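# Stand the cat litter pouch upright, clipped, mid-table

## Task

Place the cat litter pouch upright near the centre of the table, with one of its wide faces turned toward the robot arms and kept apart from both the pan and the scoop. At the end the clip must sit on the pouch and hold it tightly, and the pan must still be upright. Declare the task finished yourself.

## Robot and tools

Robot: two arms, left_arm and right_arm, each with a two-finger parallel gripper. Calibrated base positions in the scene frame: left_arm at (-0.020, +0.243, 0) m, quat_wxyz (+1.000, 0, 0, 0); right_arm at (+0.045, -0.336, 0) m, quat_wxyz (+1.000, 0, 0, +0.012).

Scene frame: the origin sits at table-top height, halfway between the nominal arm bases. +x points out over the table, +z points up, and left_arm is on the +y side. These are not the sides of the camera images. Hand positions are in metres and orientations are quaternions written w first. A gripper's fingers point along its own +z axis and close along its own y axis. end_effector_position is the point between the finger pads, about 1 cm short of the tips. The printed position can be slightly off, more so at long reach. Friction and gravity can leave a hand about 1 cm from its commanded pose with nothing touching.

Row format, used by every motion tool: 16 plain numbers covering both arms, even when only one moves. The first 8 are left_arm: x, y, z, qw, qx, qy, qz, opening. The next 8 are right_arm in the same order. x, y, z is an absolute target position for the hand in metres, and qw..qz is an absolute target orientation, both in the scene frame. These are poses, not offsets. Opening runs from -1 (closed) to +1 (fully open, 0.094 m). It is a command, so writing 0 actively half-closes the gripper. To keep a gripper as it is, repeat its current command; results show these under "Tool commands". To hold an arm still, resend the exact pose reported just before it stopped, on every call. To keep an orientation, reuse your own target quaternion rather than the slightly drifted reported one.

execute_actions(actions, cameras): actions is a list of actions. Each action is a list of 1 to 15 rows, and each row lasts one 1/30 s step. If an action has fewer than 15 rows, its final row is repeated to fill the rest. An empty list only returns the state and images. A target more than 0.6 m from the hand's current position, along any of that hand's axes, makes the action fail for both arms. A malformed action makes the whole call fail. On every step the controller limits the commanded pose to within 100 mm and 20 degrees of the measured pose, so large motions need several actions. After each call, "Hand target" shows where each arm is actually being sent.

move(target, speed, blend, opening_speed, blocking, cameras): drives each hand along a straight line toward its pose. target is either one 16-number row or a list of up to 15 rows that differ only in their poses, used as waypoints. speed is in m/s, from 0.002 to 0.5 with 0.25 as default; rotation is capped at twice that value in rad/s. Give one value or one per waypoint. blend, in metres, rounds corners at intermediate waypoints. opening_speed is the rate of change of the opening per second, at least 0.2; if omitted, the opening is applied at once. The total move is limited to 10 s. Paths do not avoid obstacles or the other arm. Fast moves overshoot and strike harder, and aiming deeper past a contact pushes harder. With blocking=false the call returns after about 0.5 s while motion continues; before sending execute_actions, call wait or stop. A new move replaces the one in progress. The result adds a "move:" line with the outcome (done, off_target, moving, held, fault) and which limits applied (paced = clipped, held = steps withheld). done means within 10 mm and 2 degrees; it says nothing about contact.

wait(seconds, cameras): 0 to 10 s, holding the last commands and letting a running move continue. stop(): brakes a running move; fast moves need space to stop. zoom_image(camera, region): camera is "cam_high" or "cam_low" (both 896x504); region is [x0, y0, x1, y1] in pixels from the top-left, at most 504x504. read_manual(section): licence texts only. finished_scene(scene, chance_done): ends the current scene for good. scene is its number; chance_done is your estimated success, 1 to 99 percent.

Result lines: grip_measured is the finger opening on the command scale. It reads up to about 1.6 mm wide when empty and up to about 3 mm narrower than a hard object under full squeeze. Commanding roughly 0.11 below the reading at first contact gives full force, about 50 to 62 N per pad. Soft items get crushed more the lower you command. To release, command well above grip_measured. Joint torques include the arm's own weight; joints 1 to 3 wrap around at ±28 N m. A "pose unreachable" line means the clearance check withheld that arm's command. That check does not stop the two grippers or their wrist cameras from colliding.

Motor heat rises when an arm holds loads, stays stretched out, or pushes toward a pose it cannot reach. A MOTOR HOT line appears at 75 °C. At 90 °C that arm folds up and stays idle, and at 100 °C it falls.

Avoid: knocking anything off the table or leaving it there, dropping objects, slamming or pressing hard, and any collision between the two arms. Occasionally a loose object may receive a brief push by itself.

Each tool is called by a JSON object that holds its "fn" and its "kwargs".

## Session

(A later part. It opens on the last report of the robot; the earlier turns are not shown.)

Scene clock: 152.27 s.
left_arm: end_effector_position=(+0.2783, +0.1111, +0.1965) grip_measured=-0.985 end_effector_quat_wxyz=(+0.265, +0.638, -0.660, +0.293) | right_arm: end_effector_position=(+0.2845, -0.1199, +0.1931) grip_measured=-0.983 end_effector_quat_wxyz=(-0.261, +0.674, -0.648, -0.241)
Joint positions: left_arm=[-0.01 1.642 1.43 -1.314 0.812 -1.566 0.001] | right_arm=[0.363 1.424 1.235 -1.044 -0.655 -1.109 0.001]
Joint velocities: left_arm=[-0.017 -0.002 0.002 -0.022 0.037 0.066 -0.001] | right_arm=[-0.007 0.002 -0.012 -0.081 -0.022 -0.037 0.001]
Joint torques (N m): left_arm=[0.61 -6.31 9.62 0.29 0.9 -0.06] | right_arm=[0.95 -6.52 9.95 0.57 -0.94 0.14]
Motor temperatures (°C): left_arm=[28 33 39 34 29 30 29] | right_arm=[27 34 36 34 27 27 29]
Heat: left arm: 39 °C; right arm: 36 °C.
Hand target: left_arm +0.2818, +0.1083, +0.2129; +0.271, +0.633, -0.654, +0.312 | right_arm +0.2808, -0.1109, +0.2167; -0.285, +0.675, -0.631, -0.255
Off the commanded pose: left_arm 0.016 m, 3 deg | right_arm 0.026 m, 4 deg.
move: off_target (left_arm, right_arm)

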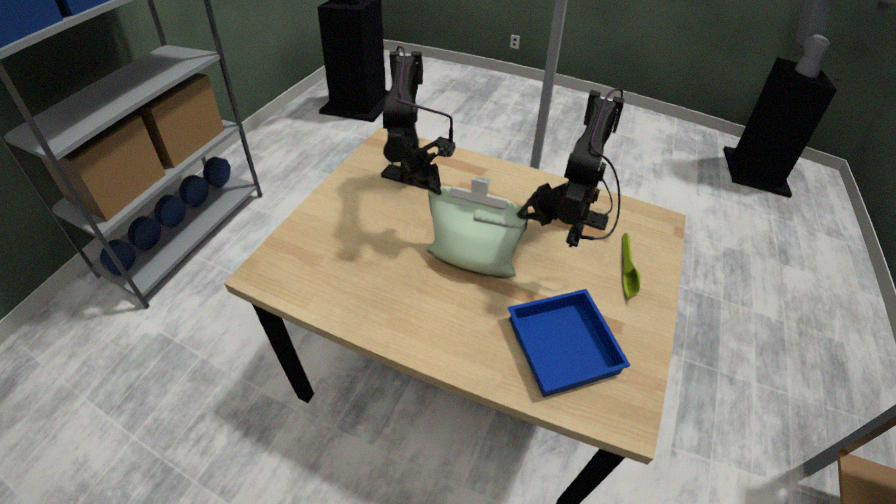

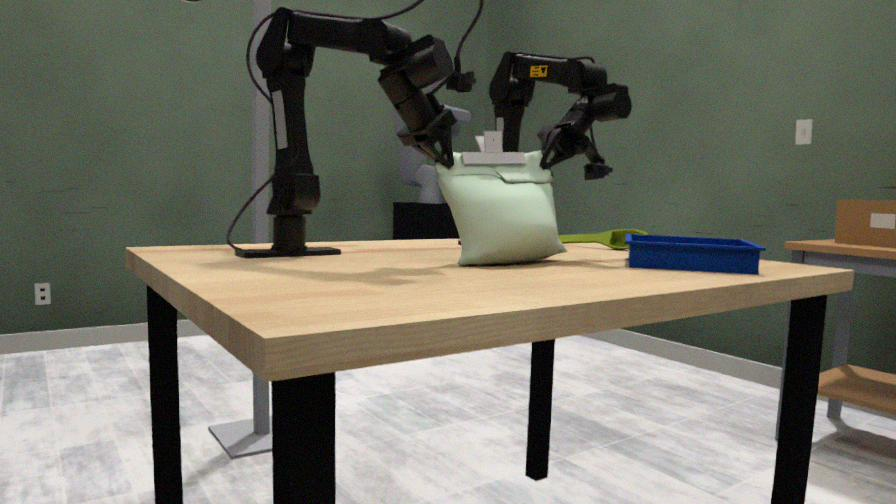

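{"fn": "move", "kwargs": {"target": [[0.268,0.110,0.226,-0.2876,-0.6460,0.6460,-0.2876,-1.0,0.263,-0.1055,0.234,0.2706,-0.6533,0.6533,0.2706,-1.0]], "speed": 0.05}}

{"fn": "zoom_image", "kwargs": {"camera": "cam_high", "region": [390, 150, 560, 310]}}

{"fn": "zoom_image", "kwargs": {"camera": "cam_low", "region": [380, 120, 640, 290]}}

Scene clock: 153.97 s.
left_arm: end_effector_position=(+0.2635, +0.1142, +0.2068) grip_measured=-0.985 end_effector_quat_wxyz=(+0.282, +0.653, -0.652, +0.261) | right_arm: end_effector_position=(+0.2621, -0.1147, +0.2020) grip_measured=-0.983 end_effector_quat_wxyz=(-0.226, +0.650, -0.675, -0.266)
Joint positions: left_arm=[-0.01 1.642 1.484 -1.44 0.788 -1.571 0.001] | right_arm=[0.409 1.402 1.261 -1.125 -0.655 -0.995 0.001]
Joint velocities: left_arm=[-0.012 -0.012 0.007 0.007 -0.037 -0.051 0] | right_arm=[0.007 -0.002 0.022 -0.022 -0.051 0.051 0.001]
Joint torques (N m): left_arm=[0.68 -6.46 10.24 0.21 1.03 -0.05] | right_arm=[0.83 -7.95 10.54 0.65 -0.85 0.06]
Motor temperatures (°C): left_arm=[28 34 39 34 29 30 29] | right_arm=[27 34 37 34 27 27 29]
Heat: left arm: 39 °C; right arm: 37 °C.
Hand target: left_arm +0.2678, +0.1104, +0.2260; +0.287, +0.646, -0.646, +0.288 | right_arm +0.2612, -0.1063, +0.2335; -0.269, +0.654, -0.652, -0.271
Off the commanded pose: left_arm 0.020 m, 3 deg | right_arm 0.033 m, 6 deg.
move: off_target (left_arm, right_arm)

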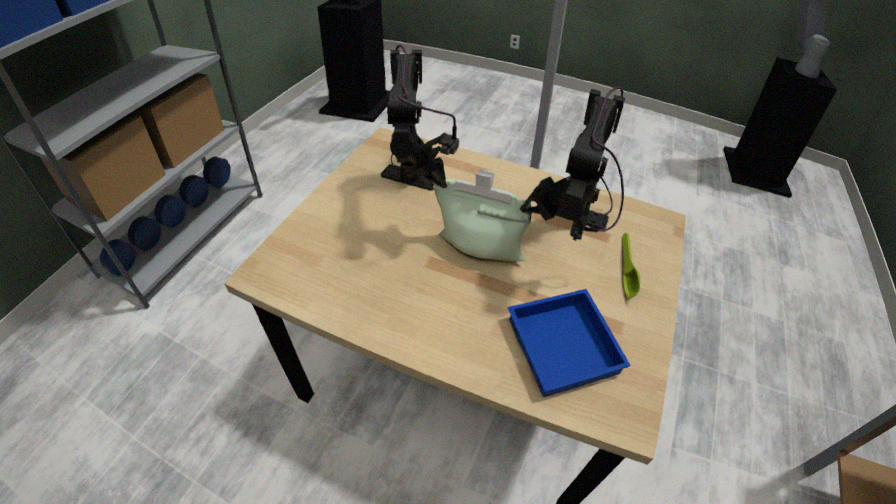

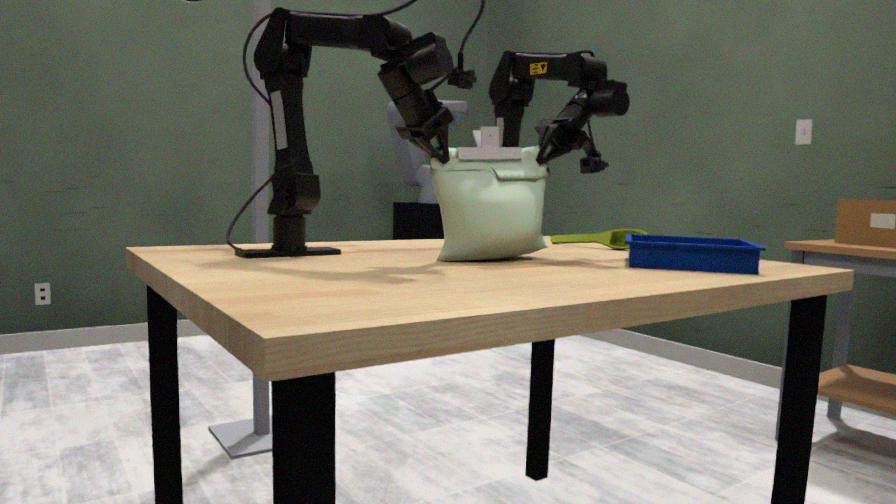

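Scaled by 2.965.

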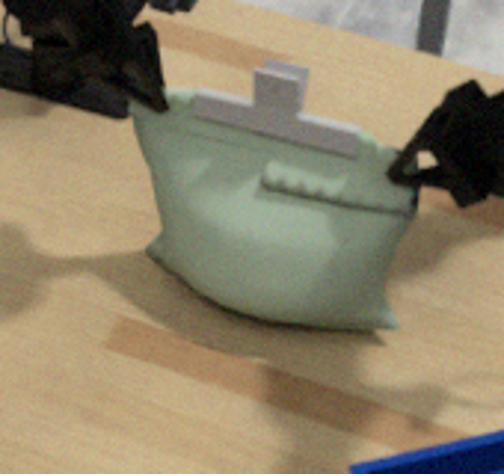

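Scaled by 1.938.

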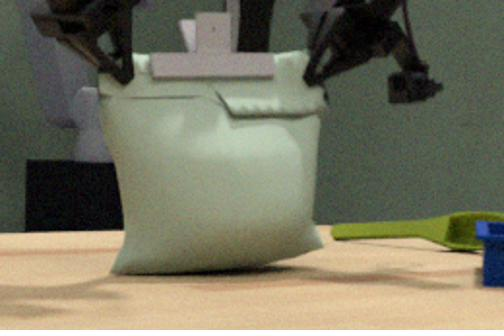

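{"fn": "move", "kwargs": {"target": [[0.257,0.109,0.222,-0.2876,-0.6460,0.6460,-0.2876,-1.0,0.252,-0.1055,0.232,0.2706,-0.6533,0.6533,0.2706,-1.0]], "speed": 0.04}}

{"fn": "zoom_image", "kwargs": {"camera": "cam_high", "region": [390, 150, 560, 310]}}

{"fn": "zoom_image", "kwargs": {"camera": "cam_low", "region": [380, 120, 640, 290]}}

Scene clock: 155.20 s.
left_arm: end_effector_position=(+0.2603, +0.1142, +0.2025) grip_measured=-0.985 end_effector_quat_wxyz=(+0.288, +0.656, -0.650, +0.255) | right_arm: end_effector_position=(+0.2566, -0.1144, +0.2096) grip_measured=-0.983 end_effector_quat_wxyz=(-0.234, +0.651, -0.675, -0.256)
Joint positions: left_arm=[-0.01 1.642 1.466 -1.44 0.789 -1.571 0.001] | right_arm=[0.428 1.366 1.261 -1.126 -0.636 -0.972 0.001]
Joint velocities: left_arm=[0.017 0.012 -0.002 0.007 -0.007 -0.051 -0.001] | right_arm=[-0.002 -0.017 0.017 -0.007 0.051 -0.022 0]
Joint torques (N m): left_arm=[0.02 -9.91 6.37 0.35 1.04 -0.03] | right_arm=[0.75 -7.65 7.5 0.9 -0.95 0.06]
Motor temperatures (°C): left_arm=[28 34 39 34 29 30 29] | right_arm=[27 34 37 34 27 27 29]
Heat: left arm: 39 °C; right arm: 37 °C.
Hand target: left_arm +0.2568, +0.1093, +0.2216; +0.288, +0.645, -0.647, +0.287 | right_arm +0.2511, -0.1064, +0.2322; -0.269, +0.655, -0.652, -0.271
Off the commanded pose: left_arm 0.020 m, 4 deg | right_arm 0.025 m, 5 deg.
move: off_target (left_arm, right_arm)

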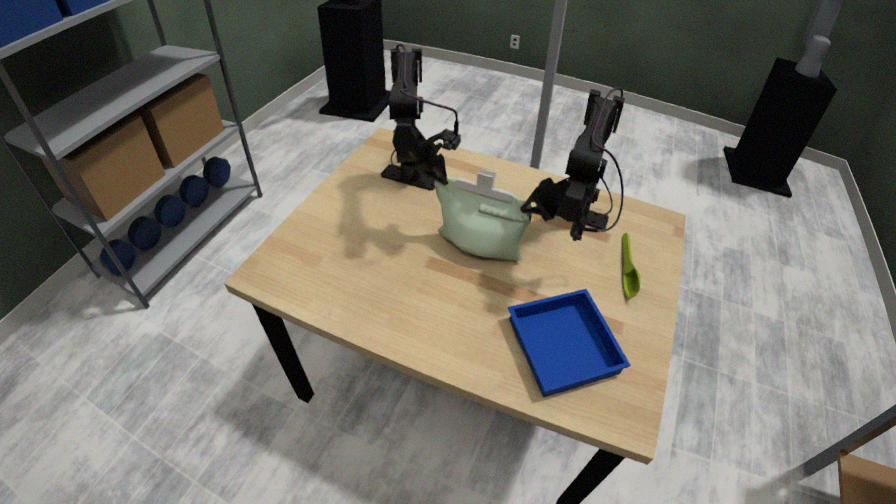

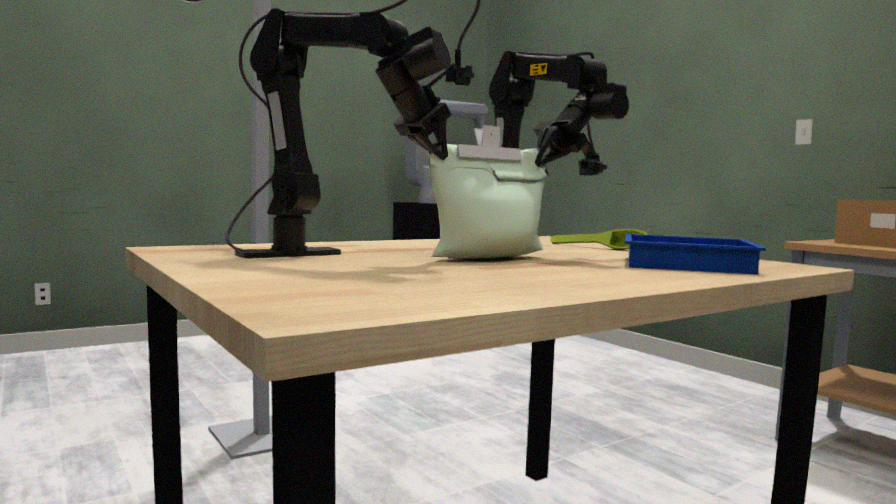

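Scaled by 2.965.

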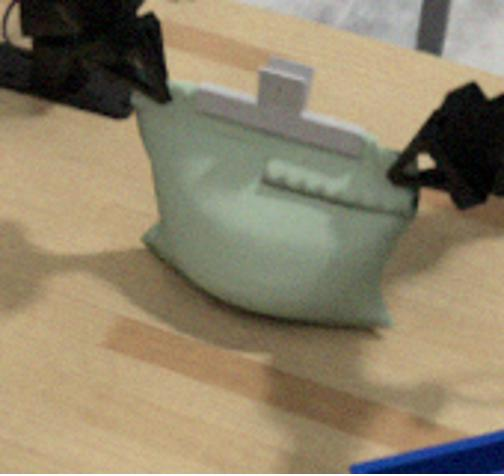

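Scaled by 1.938.

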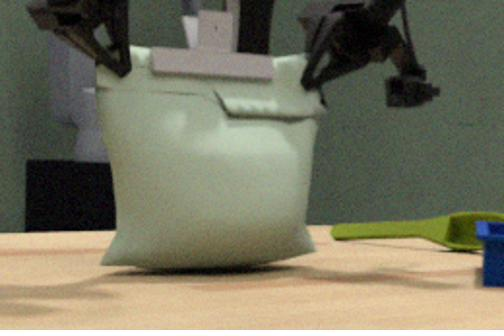

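{"fn": "move", "kwargs": {"target": [[0.254,0.109,0.208,-0.2876,-0.6460,0.6460,-0.2876,-1.0,0.250,-0.1065,0.214,0.2706,-0.6533,0.6533,0.2706,-1.0]], "speed": 0.04, "cameras": []}}

{"fn": "move", "kwargs": {"target": [[0.254,0.109,0.194,-0.2876,-0.6460,0.6460,-0.2876,-1.0,0.250,-0.1065,0.198,0.2706,-0.6533,0.6533,0.2706,-1.0]], "speed": 0.04}}

{"fn": "zoom_image", "kwargs": {"camera": "cam_high", "region": [390, 150, 560, 310]}}

{"fn": "zoom_image", "kwargs": {"camera": "cam_low", "region": [380, 120, 640, 290]}}

Scene clock: 156.43 s.
left_arm: end_effector_position=(+0.2557, +0.1127, +0.1938) grip_measured=-0.985 end_effector_quat_wxyz=(+0.290, +0.653, -0.649, +0.261) | right_arm: end_effector_position=(+0.2541, -0.1154, +0.2008) grip_measured=-0.983 end_effector_quat_wxyz=(-0.242, +0.652, -0.672, -0.255)
Joint positions: left_arm=[-0.01 1.618 1.399 -1.392 0.801 -1.571 0.001] | right_arm=[0.428 1.338 1.199 -1.076 -0.637 -0.971 0.001]
Joint velocities: left_arm=[0.027 -0.022 0.007 0.022 0.007 0.022 0.001] | right_arm=[0.002 -0.007 0.027 0.037 0.066 -0.007 0]
Joint torques (N m): left_arm=[0.17 -9.01 6.2 0.39 0.89 -0.05] | right_arm=[0.64 -6.72 5.85 1.02 -0.95 0.06]
Motor temperatures (°C): left_arm=[28 34 39 34 29 30 29] | right_arm=[27 34 37 34 27 27 29]
Heat: left arm: 39 °C; right arm: 37 °C.
Hand target: left_arm +0.2538, +0.1092, +0.2079; +0.288, +0.645, -0.647, +0.287 | right_arm +0.2495, -0.1072, +0.2144; -0.269, +0.655, -0.653, -0.271
Off the commanded pose: left_arm 0.015 m, 3 deg | right_arm 0.016 m, 4 deg.
move: off_target (left_arm, right_arm)
No camera images: "cameras" was empty.

Scene clock: 157.33 s.
left_arm: end_effector_position=(+0.2547, +0.1117, +0.1846) grip_measured=-0.985 end_effector_quat_wxyz=(+0.290, +0.651, -0.649, +0.267) | right_arm: end_effector_position=(+0.2536, -0.1143, +0.1921) grip_measured=-0.983 end_effector_quat_wxyz=(-0.252, +0.653, -0.667, -0.256)
Joint positions: left_arm=[-0.01 1.607 1.348 -1.342 0.81 -1.571 0.001] | right_arm=[0.428 1.32 1.14 -1.014 -0.646 -0.969 0.001]
Joint velocities: left_arm=[-0.012 -0.012 -0.007 -0.051 0.007 0.037 0] | right_arm=[-0.007 -0.002 0.012 0.007 0.081 0.066 0.001]
Joint torques (N m): left_arm=[0.18 -8.2 5.26 0.47 0.75 -0.05] | right_arm=[0.75 -5.56 5.2 1.13 -0.87 0.09]
Motor temperatures (°C): left_arm=[28 35 39 33 29 30 29] | right_arm=[27 34 37 34 27 27 29]
Heat: left arm: 39 °C; right arm: 37 °C.
Hand target: left_arm +0.2539, +0.1091, +0.1939; +0.288, +0.645, -0.647, +0.287 | right_arm +0.2497, -0.1071, +0.1984; -0.269, +0.654, -0.653, -0.271
Off the commanded pose: left_arm 0.010 m, 2 deg | right_arm 0.010 m, 3 deg.
move: off_target (right_arm)

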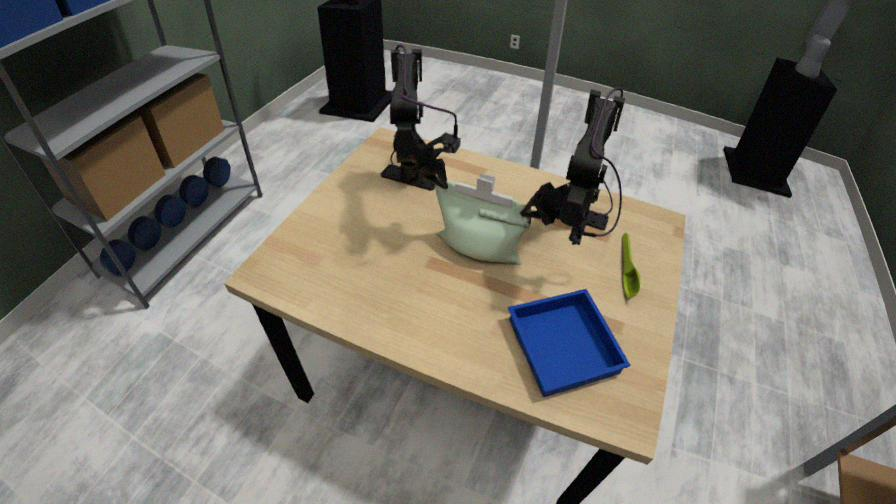

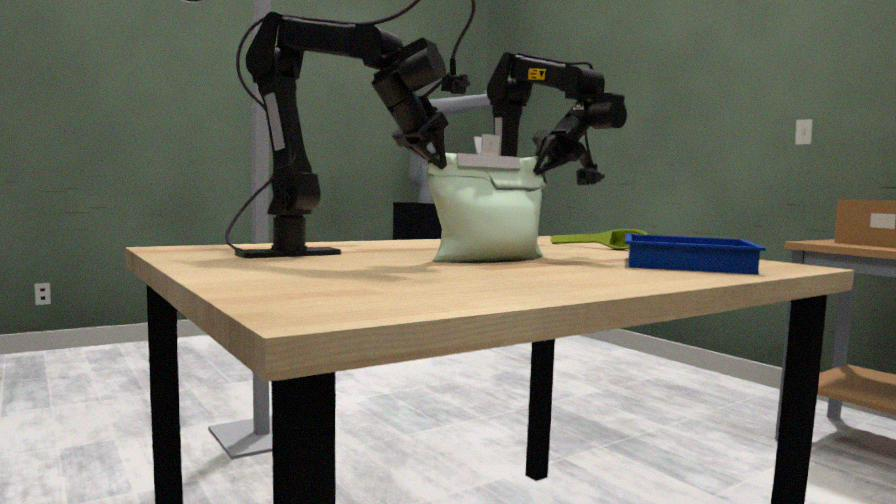

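Scaled by 2.965.

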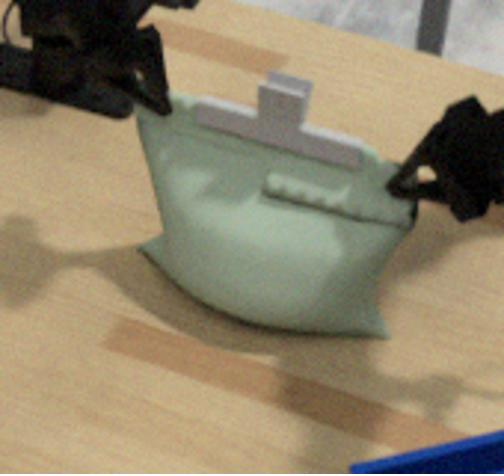

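Scaled by 1.938.

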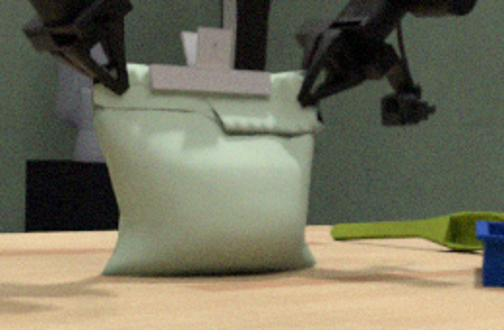

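{"fn": "move", "kwargs": {"target": [[0.254,0.110,0.184,-0.2876,-0.6460,0.6460,-0.2876,-1.0,0.250,-0.108,0.185,0.2706,-0.6533,0.6533,0.2706,-1.0]], "speed": 0.04, "cameras": []}}

{"fn": "move", "kwargs": {"target": [[0.254,0.110,0.174,-0.2876,-0.6460,0.6460,-0.2876,-1.0,0.250,-0.108,0.174,0.2706,-0.6533,0.6533,0.2706,-1.0]], "speed": 0.04}}

{"fn": "zoom_image", "kwargs": {"camera": "cam_high", "region": [390, 150, 560, 310]}}

{"fn": "zoom_image", "kwargs": {"camera": "cam_low", "region": [380, 120, 640, 290]}}

Scene clock: 158.40 s.
left_arm: end_effector_position=(+0.2519, +0.1123, +0.1788) grip_measured=-0.985 end_effector_quat_wxyz=(+0.294, +0.653, -0.644, +0.268) | right_arm: end_effector_position=(+0.2543, -0.1136, +0.1830) grip_measured=-0.983 end_effector_quat_wxyz=(-0.259, +0.653, -0.664, -0.254)
Joint positions: left_arm=[-0.004 1.6 1.313 -1.322 0.818 -1.571 0.001] | right_arm=[0.428 1.309 1.091 -0.958 -0.648 -0.969 0.001]
Joint velocities: left_arm=[0.002 -0.012 -0.002 0.007 -0.051 -0.066 0] | right_arm=[0.002 -0.007 -0.002 0.11 0.037 -0.037 0.001]
Joint torques (N m): left_arm=[0.08 -7.25 5.3 0.68 0.65 -0.02] | right_arm=[0.2 -4.93 4.68 1.05 -0.85 -0.01]
Motor temperatures (°C): left_arm=[28 35 39 33 29 30 29] | right_arm=[27 34 37 34 27 27 29]
Heat: left arm: 39 °C; right arm: 37 °C.
Hand target: left_arm +0.2538, +0.1101, +0.1841; +0.288, +0.645, -0.646, +0.287 | right_arm +0.2499, -0.1083, +0.1854; -0.270, +0.654, -0.653, -0.271
Off the commanded pose: left_arm 0.006 m, 2 deg | right_arm 0.007 m, 3 deg.
move: off_target (right_arm)
No camera images: "cameras" was empty.

Scene clock: 159.27 s.
left_arm: end_effector_position=(+0.2497, +0.1122, +0.1713) grip_measured=-0.985 end_effector_quat_wxyz=(+0.297, +0.654, -0.643, +0.268) | right_arm: end_effector_position=(+0.2548, -0.1124, +0.1726) grip_measured=-0.983 end_effector_quat_wxyz=(-0.263, +0.653, -0.662, -0.256)
Joint positions: left_arm=[-0.003 1.597 1.278 -1.296 0.821 -1.571 0.001] | right_arm=[0.428 1.309 1.045 -0.906 -0.654 -0.969 0.001]
Joint velocities: left_arm=[0.002 0.007 0.017 0.007 0.037 -0.007 0] | right_arm=[-0.002 -0.017 -0.007 0.051 -0.022 -0.066 -0.001]
Joint torques (N m): left_arm=[-0.25 -6.99 5.09 0.82 0.62 -0.02] | right_arm=[0.09 -4.86 4.98 1 -0.77 0.01]
Motor temperatures (°C): left_arm=[28 35 39 33 29 30 29] | right_arm=[27 34 37 34 27 27 29]
Heat: left arm: 39 °C; right arm: 37 °C.
Hand target: left_arm +0.2537, +0.1101, +0.1741; +0.288, +0.645, -0.646, +0.287 | right_arm +0.2500, -0.1082, +0.1743; -0.270, +0.654, -0.653, -0.270
Off the commanded pose: left_arm 0.006 m, 3 deg | right_arm 0.007 m, 2 deg.
move: off_target (left_arm)

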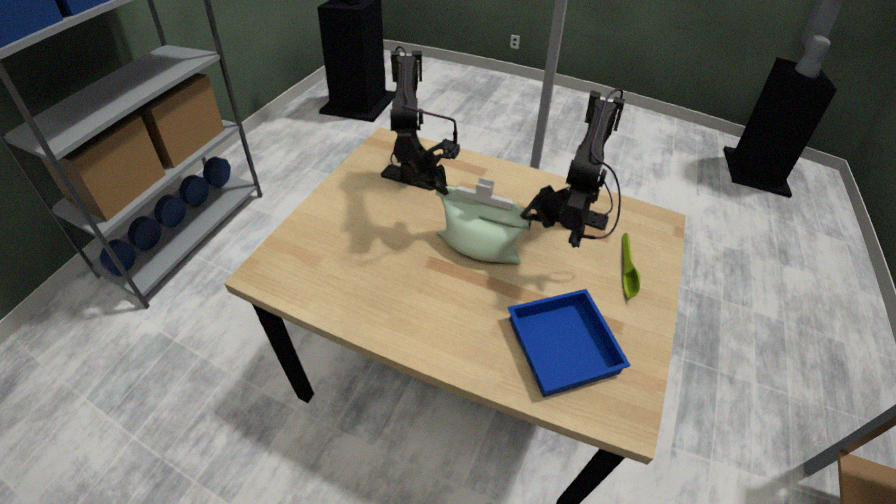

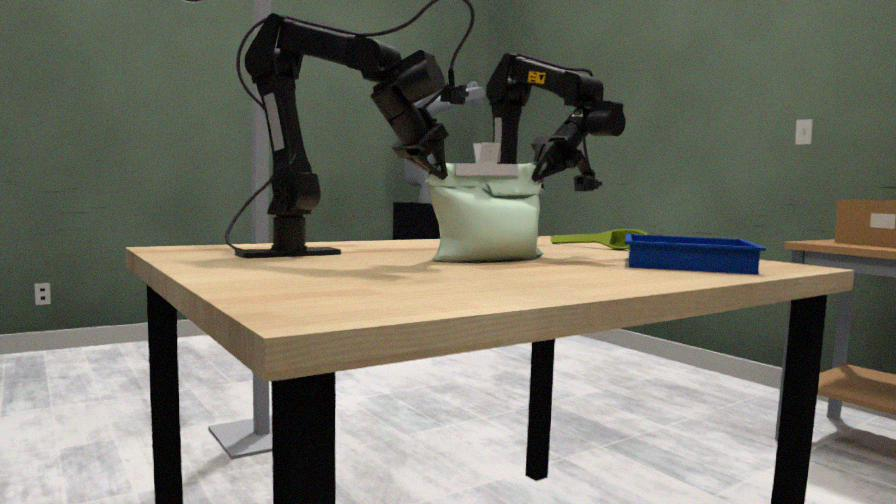

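Scaled by 2.965.

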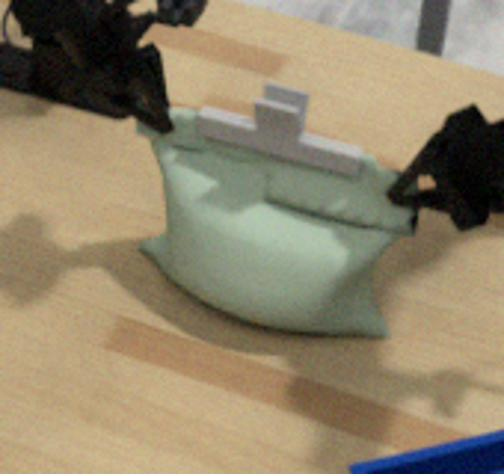

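Scaled by 1.938.

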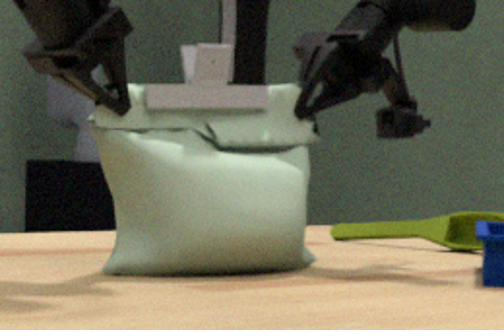

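{"fn": "move", "kwargs": {"target": [[0.266,0.110,0.172,-0.2876,-0.6460,0.6460,-0.2876,-1.0,0.259,-0.108,0.172,0.2706,-0.6533,0.6533,0.2706,-1.0]], "speed": 0.04, "cameras": []}}

{"fn": "move", "kwargs": {"target": [[0.267,0.110,0.163,-0.2876,-0.6460,0.6460,-0.2876,-1.0,0.260,-0.108,0.163,0.2706,-0.6533,0.6533,0.2706,-1.0]], "speed": 0.03}}

{"fn": "zoom_image", "kwargs": {"camera": "cam_high", "region": [390, 150, 560, 310]}}

{"fn": "zoom_image", "kwargs": {"camera": "cam_low", "region": [380, 120, 640, 290]}}

Scene clock: 160.67 s.
left_arm: end_effector_position=(+0.2519, +0.1120, +0.1706) grip_measured=-0.985 end_effector_quat_wxyz=(+0.297, +0.653, -0.643, +0.269) | right_arm: end_effector_position=(+0.2574, -0.1129, +0.1705) grip_measured=-0.983 end_effector_quat_wxyz=(-0.262, +0.653, -0.661, -0.259)
Joint positions: left_arm=[-0.003 1.604 1.282 -1.29 0.823 -1.571 0.001] | right_arm=[0.418 1.322 1.045 -0.902 -0.663 -0.98 0.001]
Joint velocities: left_arm=[-0.037 -0.017 -0.017 -0.022 0.051 -0.007 -0.001] | right_arm=[-0.002 0.002 -0.007 -0.037 -0.051 -0.007 0]
Joint torques (N m): left_arm=[0.1 -4.22 7.76 0.81 0.62 -0.02] | right_arm=[-0.61 -3.14 6.2 1.04 -0.78 -0.09]
Motor temperatures (°C): left_arm=[28 34 39 33 29 30 29] | right_arm=[27 34 36 34 27 27 29]
Heat: left arm: 39 °C; right arm: 36 °C.
Hand target: left_arm +0.2653, +0.1103, +0.1720; +0.288, +0.646, -0.646, +0.287 | right_arm +0.2591, -0.1084, +0.1721; -0.270, +0.653, -0.653, -0.270
Off the commanded pose: left_arm 0.014 m, 3 deg | right_arm 0.005 m, 2 deg.
move: off_target (left_arm)
No camera images: "cameras" was empty.

Scene clock: 161.53 s.
left_arm: end_effector_position=(+0.2581, +0.1122, +0.1681) grip_measured=-0.985 end_effector_quat_wxyz=(+0.291, +0.651, -0.645, +0.276) | right_arm: end_effector_position=(+0.2618, -0.1124, +0.1686) grip_measured=-0.983 end_effector_quat_wxyz=(-0.270, +0.653, -0.659, -0.255)
Joint positions: left_arm=[-0.002 1.614 1.282 -1.261 0.824 -1.571 0.001] | right_arm=[0.413 1.324 1.034 -0.873 -0.663 -0.982 0.001]
Joint velocities: left_arm=[0.012 -0.017 -0.017 0.022 -0.007 0.066 -0.001] | right_arm=[-0.012 0.017 -0.002 0.037 0.007 0.066 -0.002]
Joint torques (N m): left_arm=[-0.08 -4.46 5.56 0.86 0.63 -0.02] | right_arm=[0.01 -3.21 4.83 1.08 -0.78 -0.1]
Motor temperatures (°C): left_arm=[28 34 38 33 29 30 29] | right_arm=[27 34 36 34 27 27 29]
Heat: left arm: 38 °C; right arm: 36 °C.
Hand target: left_arm +0.2664, +0.1102, +0.1629; +0.288, +0.646, -0.646, +0.287 | right_arm +0.2598, -0.1084, +0.1631; -0.270, +0.653, -0.653, -0.270
Off the commanded pose: left_arm 0.011 m, 2 deg | right_arm 0.007 m, 2 deg.
move: off_target (left_arm)

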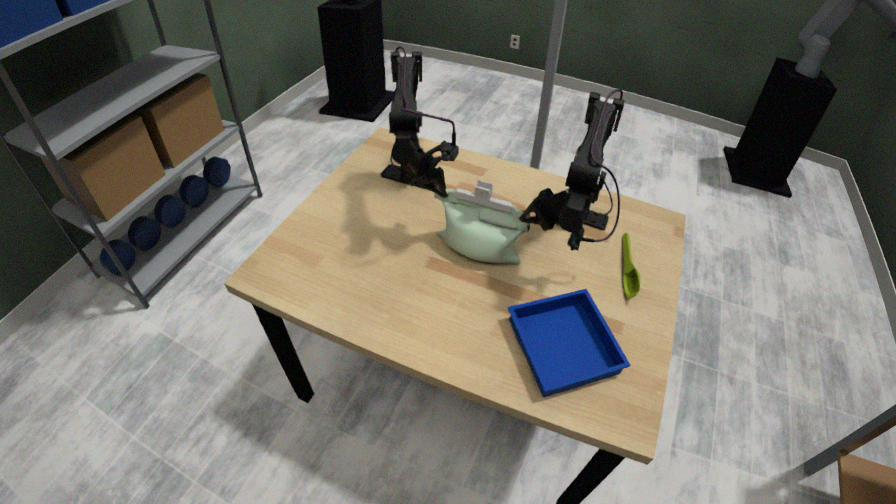

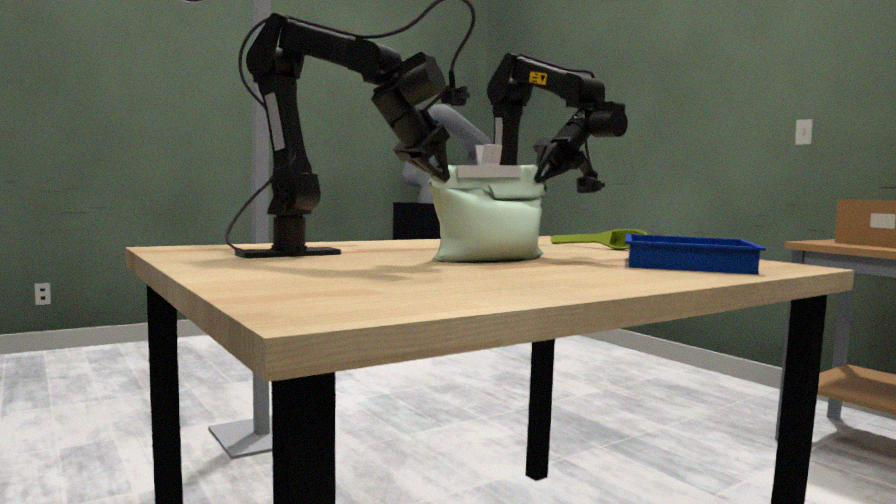

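Scaled by 2.965.

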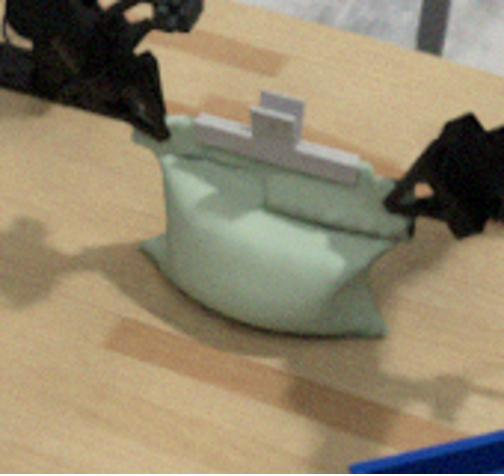

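Scaled by 1.938.

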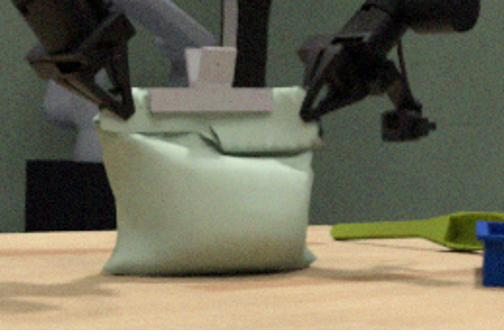

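{"fn": "move", "kwargs": {"target": [[0.268,0.110,0.154,-0.2876,-0.6460,0.6460,-0.2876,-1.0,0.2605,-0.108,0.154,0.2706,-0.6533,0.6533,0.2706,-1.0]], "speed": 0.03}}

{"fn": "zoom_image", "kwargs": {"camera": "cam_high", "region": [390, 150, 560, 310]}}

{"fn": "zoom_image", "kwargs": {"camera": "cam_low", "region": [400, 130, 600, 280]}}

Scene clock: 162.60 s.
left_arm: end_effector_position=(+0.2609, +0.1121, +0.1583) grip_measured=-0.985 end_effector_quat_wxyz=(+0.290, +0.650, -0.645, +0.277) | right_arm: end_effector_position=(+0.2637, -0.1120, +0.1625) grip_measured=-0.983 end_effector_quat_wxyz=(-0.276, +0.653, -0.658, -0.254)
Joint positions: left_arm=[-0.002 1.627 1.256 -1.22 0.825 -1.571 0.001] | right_arm=[0.411 1.324 1.006 -0.833 -0.664 -0.983 0.001]
Joint velocities: left_arm=[-0.012 -0.012 0.007 0.051 -0.051 0.007 0.001] | right_arm=[0.002 -0.002 -0.017 -0.051 0.051 -0.022 0.001]
Joint torques (N m): left_arm=[-0.03 -4.98 5.39 0.88 0.57 -0.03] | right_arm=[0.05 -2.88 4.46 1.07 -0.76 -0.06]
Motor temperatures (°C): left_arm=[28 34 38 33 29 30 29] | right_arm=[27 34 36 34 27 27 29]
Heat: left arm: 38 °C; right arm: 36 °C.
Hand target: left_arm +0.2674, +0.1101, +0.1540; +0.288, +0.646, -0.646, +0.287 | right_arm +0.2605, -0.1084, +0.1543; -0.270, +0.653, -0.654, -0.270
Off the commanded pose: left_arm 0.009 m, 1 deg | right_arm 0.010 m, 2 deg.
move: done

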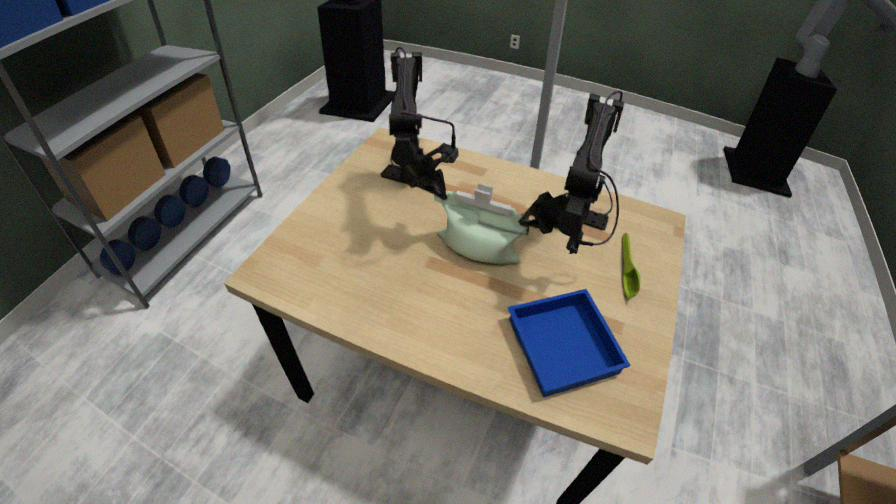

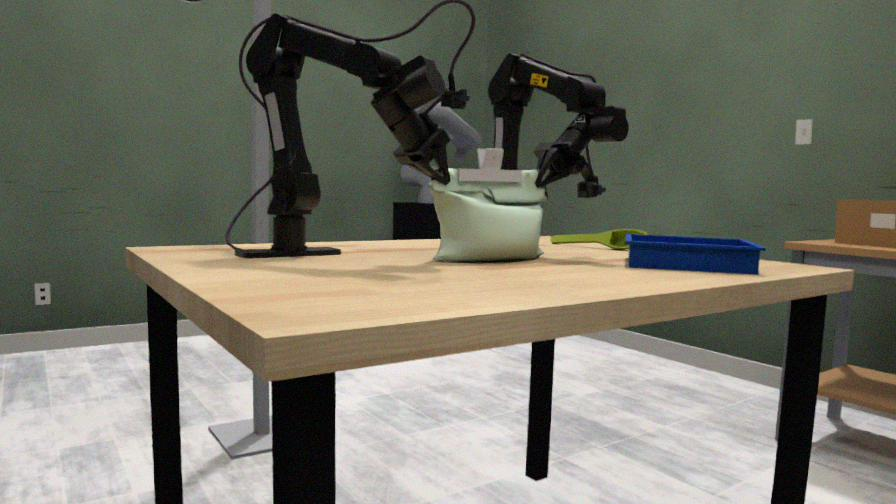

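Scaled by 2.965.

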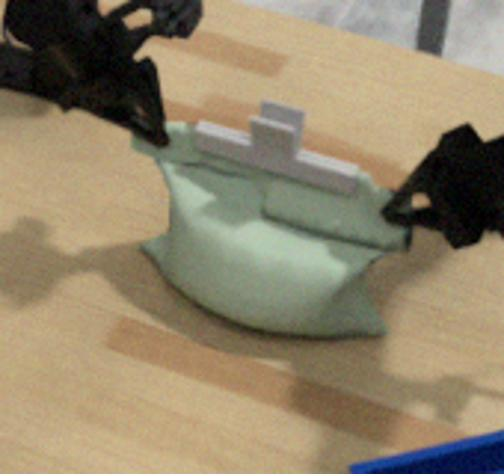

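Scaled by 2.520.

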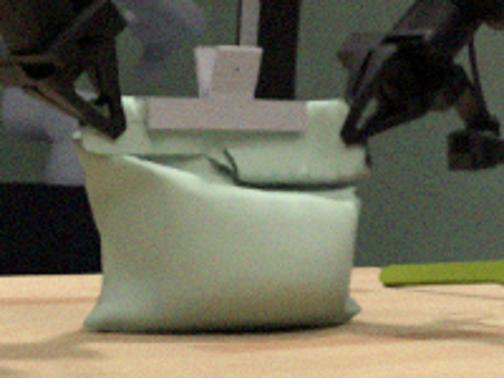

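{"fn": "move", "kwargs": {"target": [[0.268,0.110,0.154,-0.2876,-0.6460,0.6460,-0.2876,-0.9,0.2605,-0.108,0.154,0.2706,-0.6533,0.6533,0.2706,-0.9]], "speed": 0.03, "opening_speed": 0.2}}

{"fn": "zoom_image", "kwargs": {"camera": "cam_high", "region": [390, 150, 560, 310]}}

{"fn": "zoom_image", "kwargs": {"camera": "cam_low", "region": [400, 130, 600, 280]}}

Scene clock: 163.57 s.
left_arm: end_effector_position=(+0.2641, +0.1121, +0.1582) grip_measured=-0.901 end_effector_quat_wxyz=(+0.285, +0.648, -0.648, +0.282) | right_arm: end_effector_position=(+0.2652, -0.1107, +0.1623) grip_measured=-0.902 end_effector_quat_wxyz=(-0.278, +0.654, -0.656, -0.255)
Joint positions: left_arm=[-0.002 1.627 1.256 -1.203 0.825 -1.572 0.005] | right_arm=[0.411 1.33 1.006 -0.823 -0.668 -0.983 0.005]
Joint velocities: left_arm=[-0.017 -0.042 0.022 0.007 0.051 0.007 0] | right_arm=[-0.012 0.002 -0.002 -0.11 -0.022 0.022 0.001]
Joint torques (N m): left_arm=[-0.13 -4.89 5.46 0.69 0.61 -0.04] | right_arm=[-0.05 -3.06 4.64 0.97 -0.75 -0.06]
Motor temperatures (°C): left_arm=[28 34 38 33 29 30 29] | right_arm=[27 34 36 34 27 27 29]
Heat: left arm: 38 °C; right arm: 36 °C.
Hand target: left_arm +0.2677, +0.1101, +0.1539; +0.288, +0.646, -0.646, +0.287 | right_arm +0.2605, -0.1082, +0.1542; -0.270, +0.653, -0.654, -0.270
Off the commanded pose: left_arm 0.006 m, 1 deg | right_arm 0.010 m, 2 deg.
move: done

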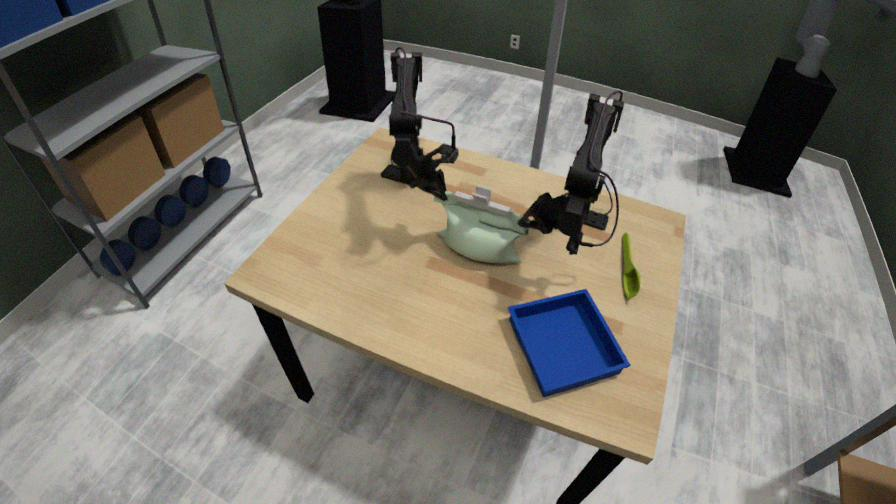

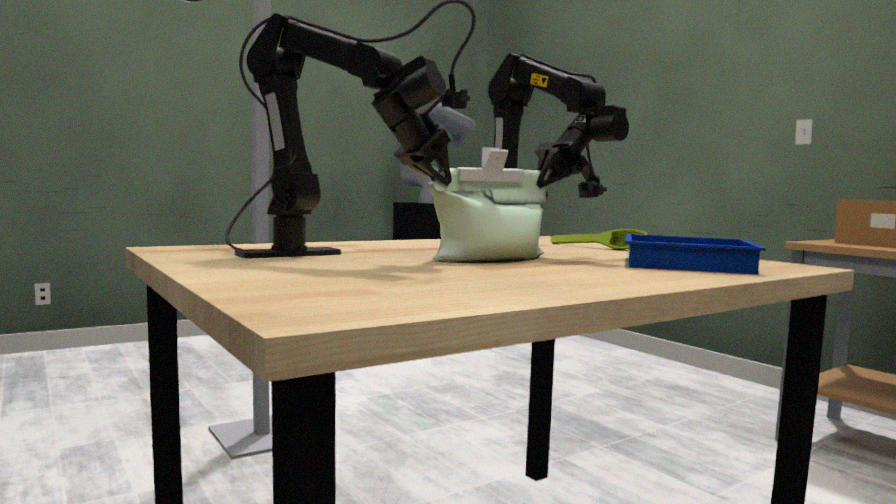

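Scaled by 2.965.

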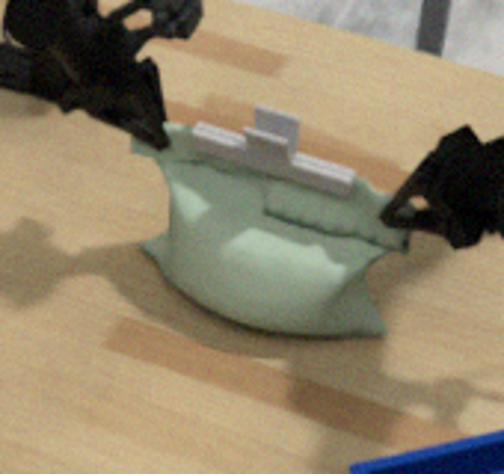

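Scaled by 2.520.

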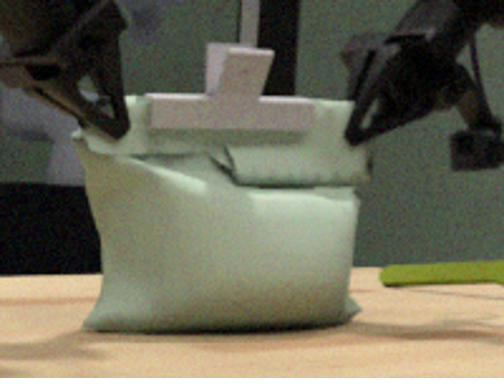

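{"fn": "move", "kwargs": {"target": [[0.268,0.110,0.154,-0.2876,-0.6460,0.6460,-0.2876,-0.55,0.2605,-0.108,0.154,0.2706,-0.6533,0.6533,0.2706,-0.55]], "speed": 0.03, "opening_speed": 0.25}}

{"fn": "zoom_image", "kwargs": {"camera": "cam_high", "region": [390, 150, 560, 310]}}

{"fn": "zoom_image", "kwargs": {"camera": "cam_low", "region": [400, 130, 600, 280]}}

Scene clock: 165.33 s.
left_arm: end_effector_position=(+0.2664, +0.1121, +0.1582) grip_measured=-0.551 end_effector_quat_wxyz=(+0.281, +0.646, -0.649, +0.286) | right_arm: end_effector_position=(+0.2675, -0.1082, +0.1635) grip_measured=-0.552 end_effector_quat_wxyz=(-0.285, +0.654, -0.652, -0.257)
Joint positions: left_arm=[-0.002 1.627 1.256 -1.191 0.825 -1.572 0.021] | right_arm=[0.411 1.334 1.006 -0.806 -0.678 -0.983 0.021]
Joint velocities: left_arm=[-0.002 -0.002 -0.046 0.007 0.007 -0.022 0] | right_arm=[0.012 -0.012 0.017 -0.081 0.007 -0.022 -0.001]
Joint torques (N m): left_arm=[-0.2 -5.07 5.49 0.64 0.62 -0.01] | right_arm=[0.14 -3.69 4.78 0.86 -0.6 -0.09]
Motor temperatures (°C): left_arm=[28 34 38 33 29 30 29] | right_arm=[27 34 36 34 27 27 29]
Heat: left arm: 38 °C; right arm: 36 °C.
Hand target: left_arm +0.2678, +0.1101, +0.1540; +0.288, +0.646, -0.646, +0.287 | right_arm +0.2605, -0.1081, +0.1542; -0.270, +0.653, -0.654, -0.271
Off the commanded pose: left_arm 0.005 m, 1 deg | right_arm 0.012 m, 2 deg.
move: off_target (right_arm)

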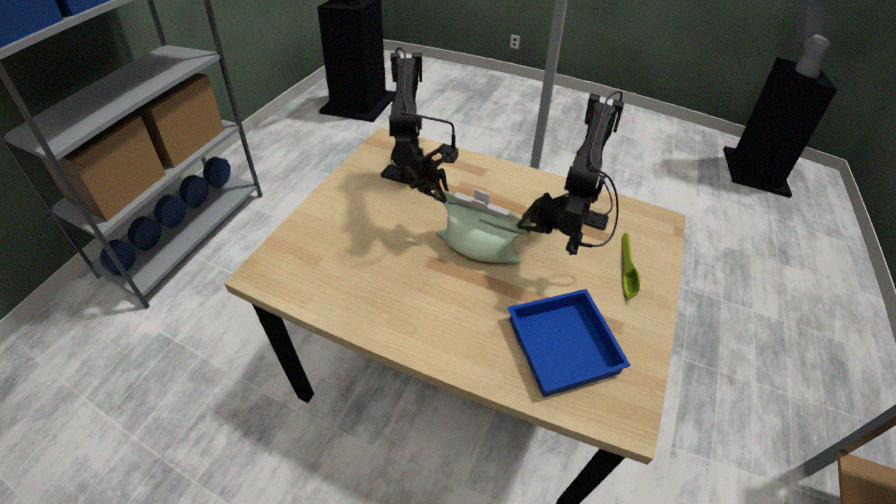

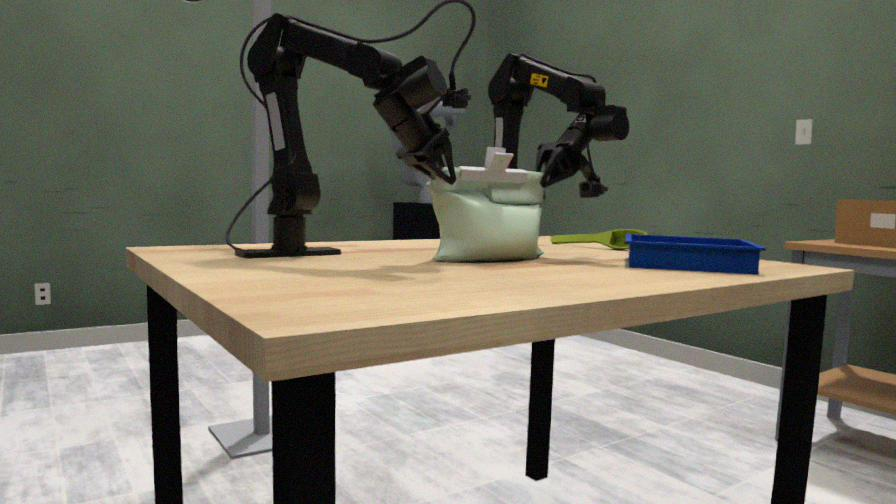

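Scaled by 2.965.

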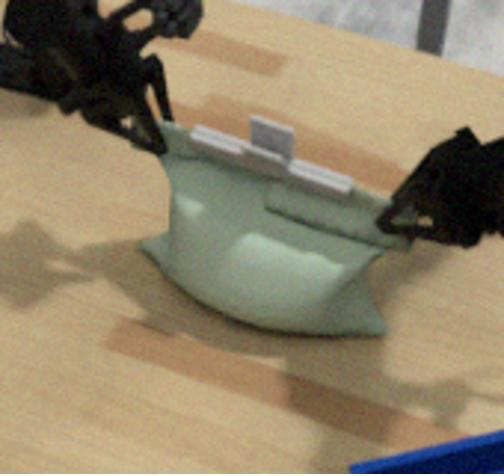

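Scaled by 2.520.

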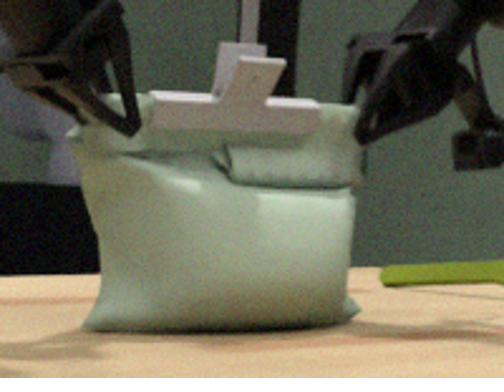

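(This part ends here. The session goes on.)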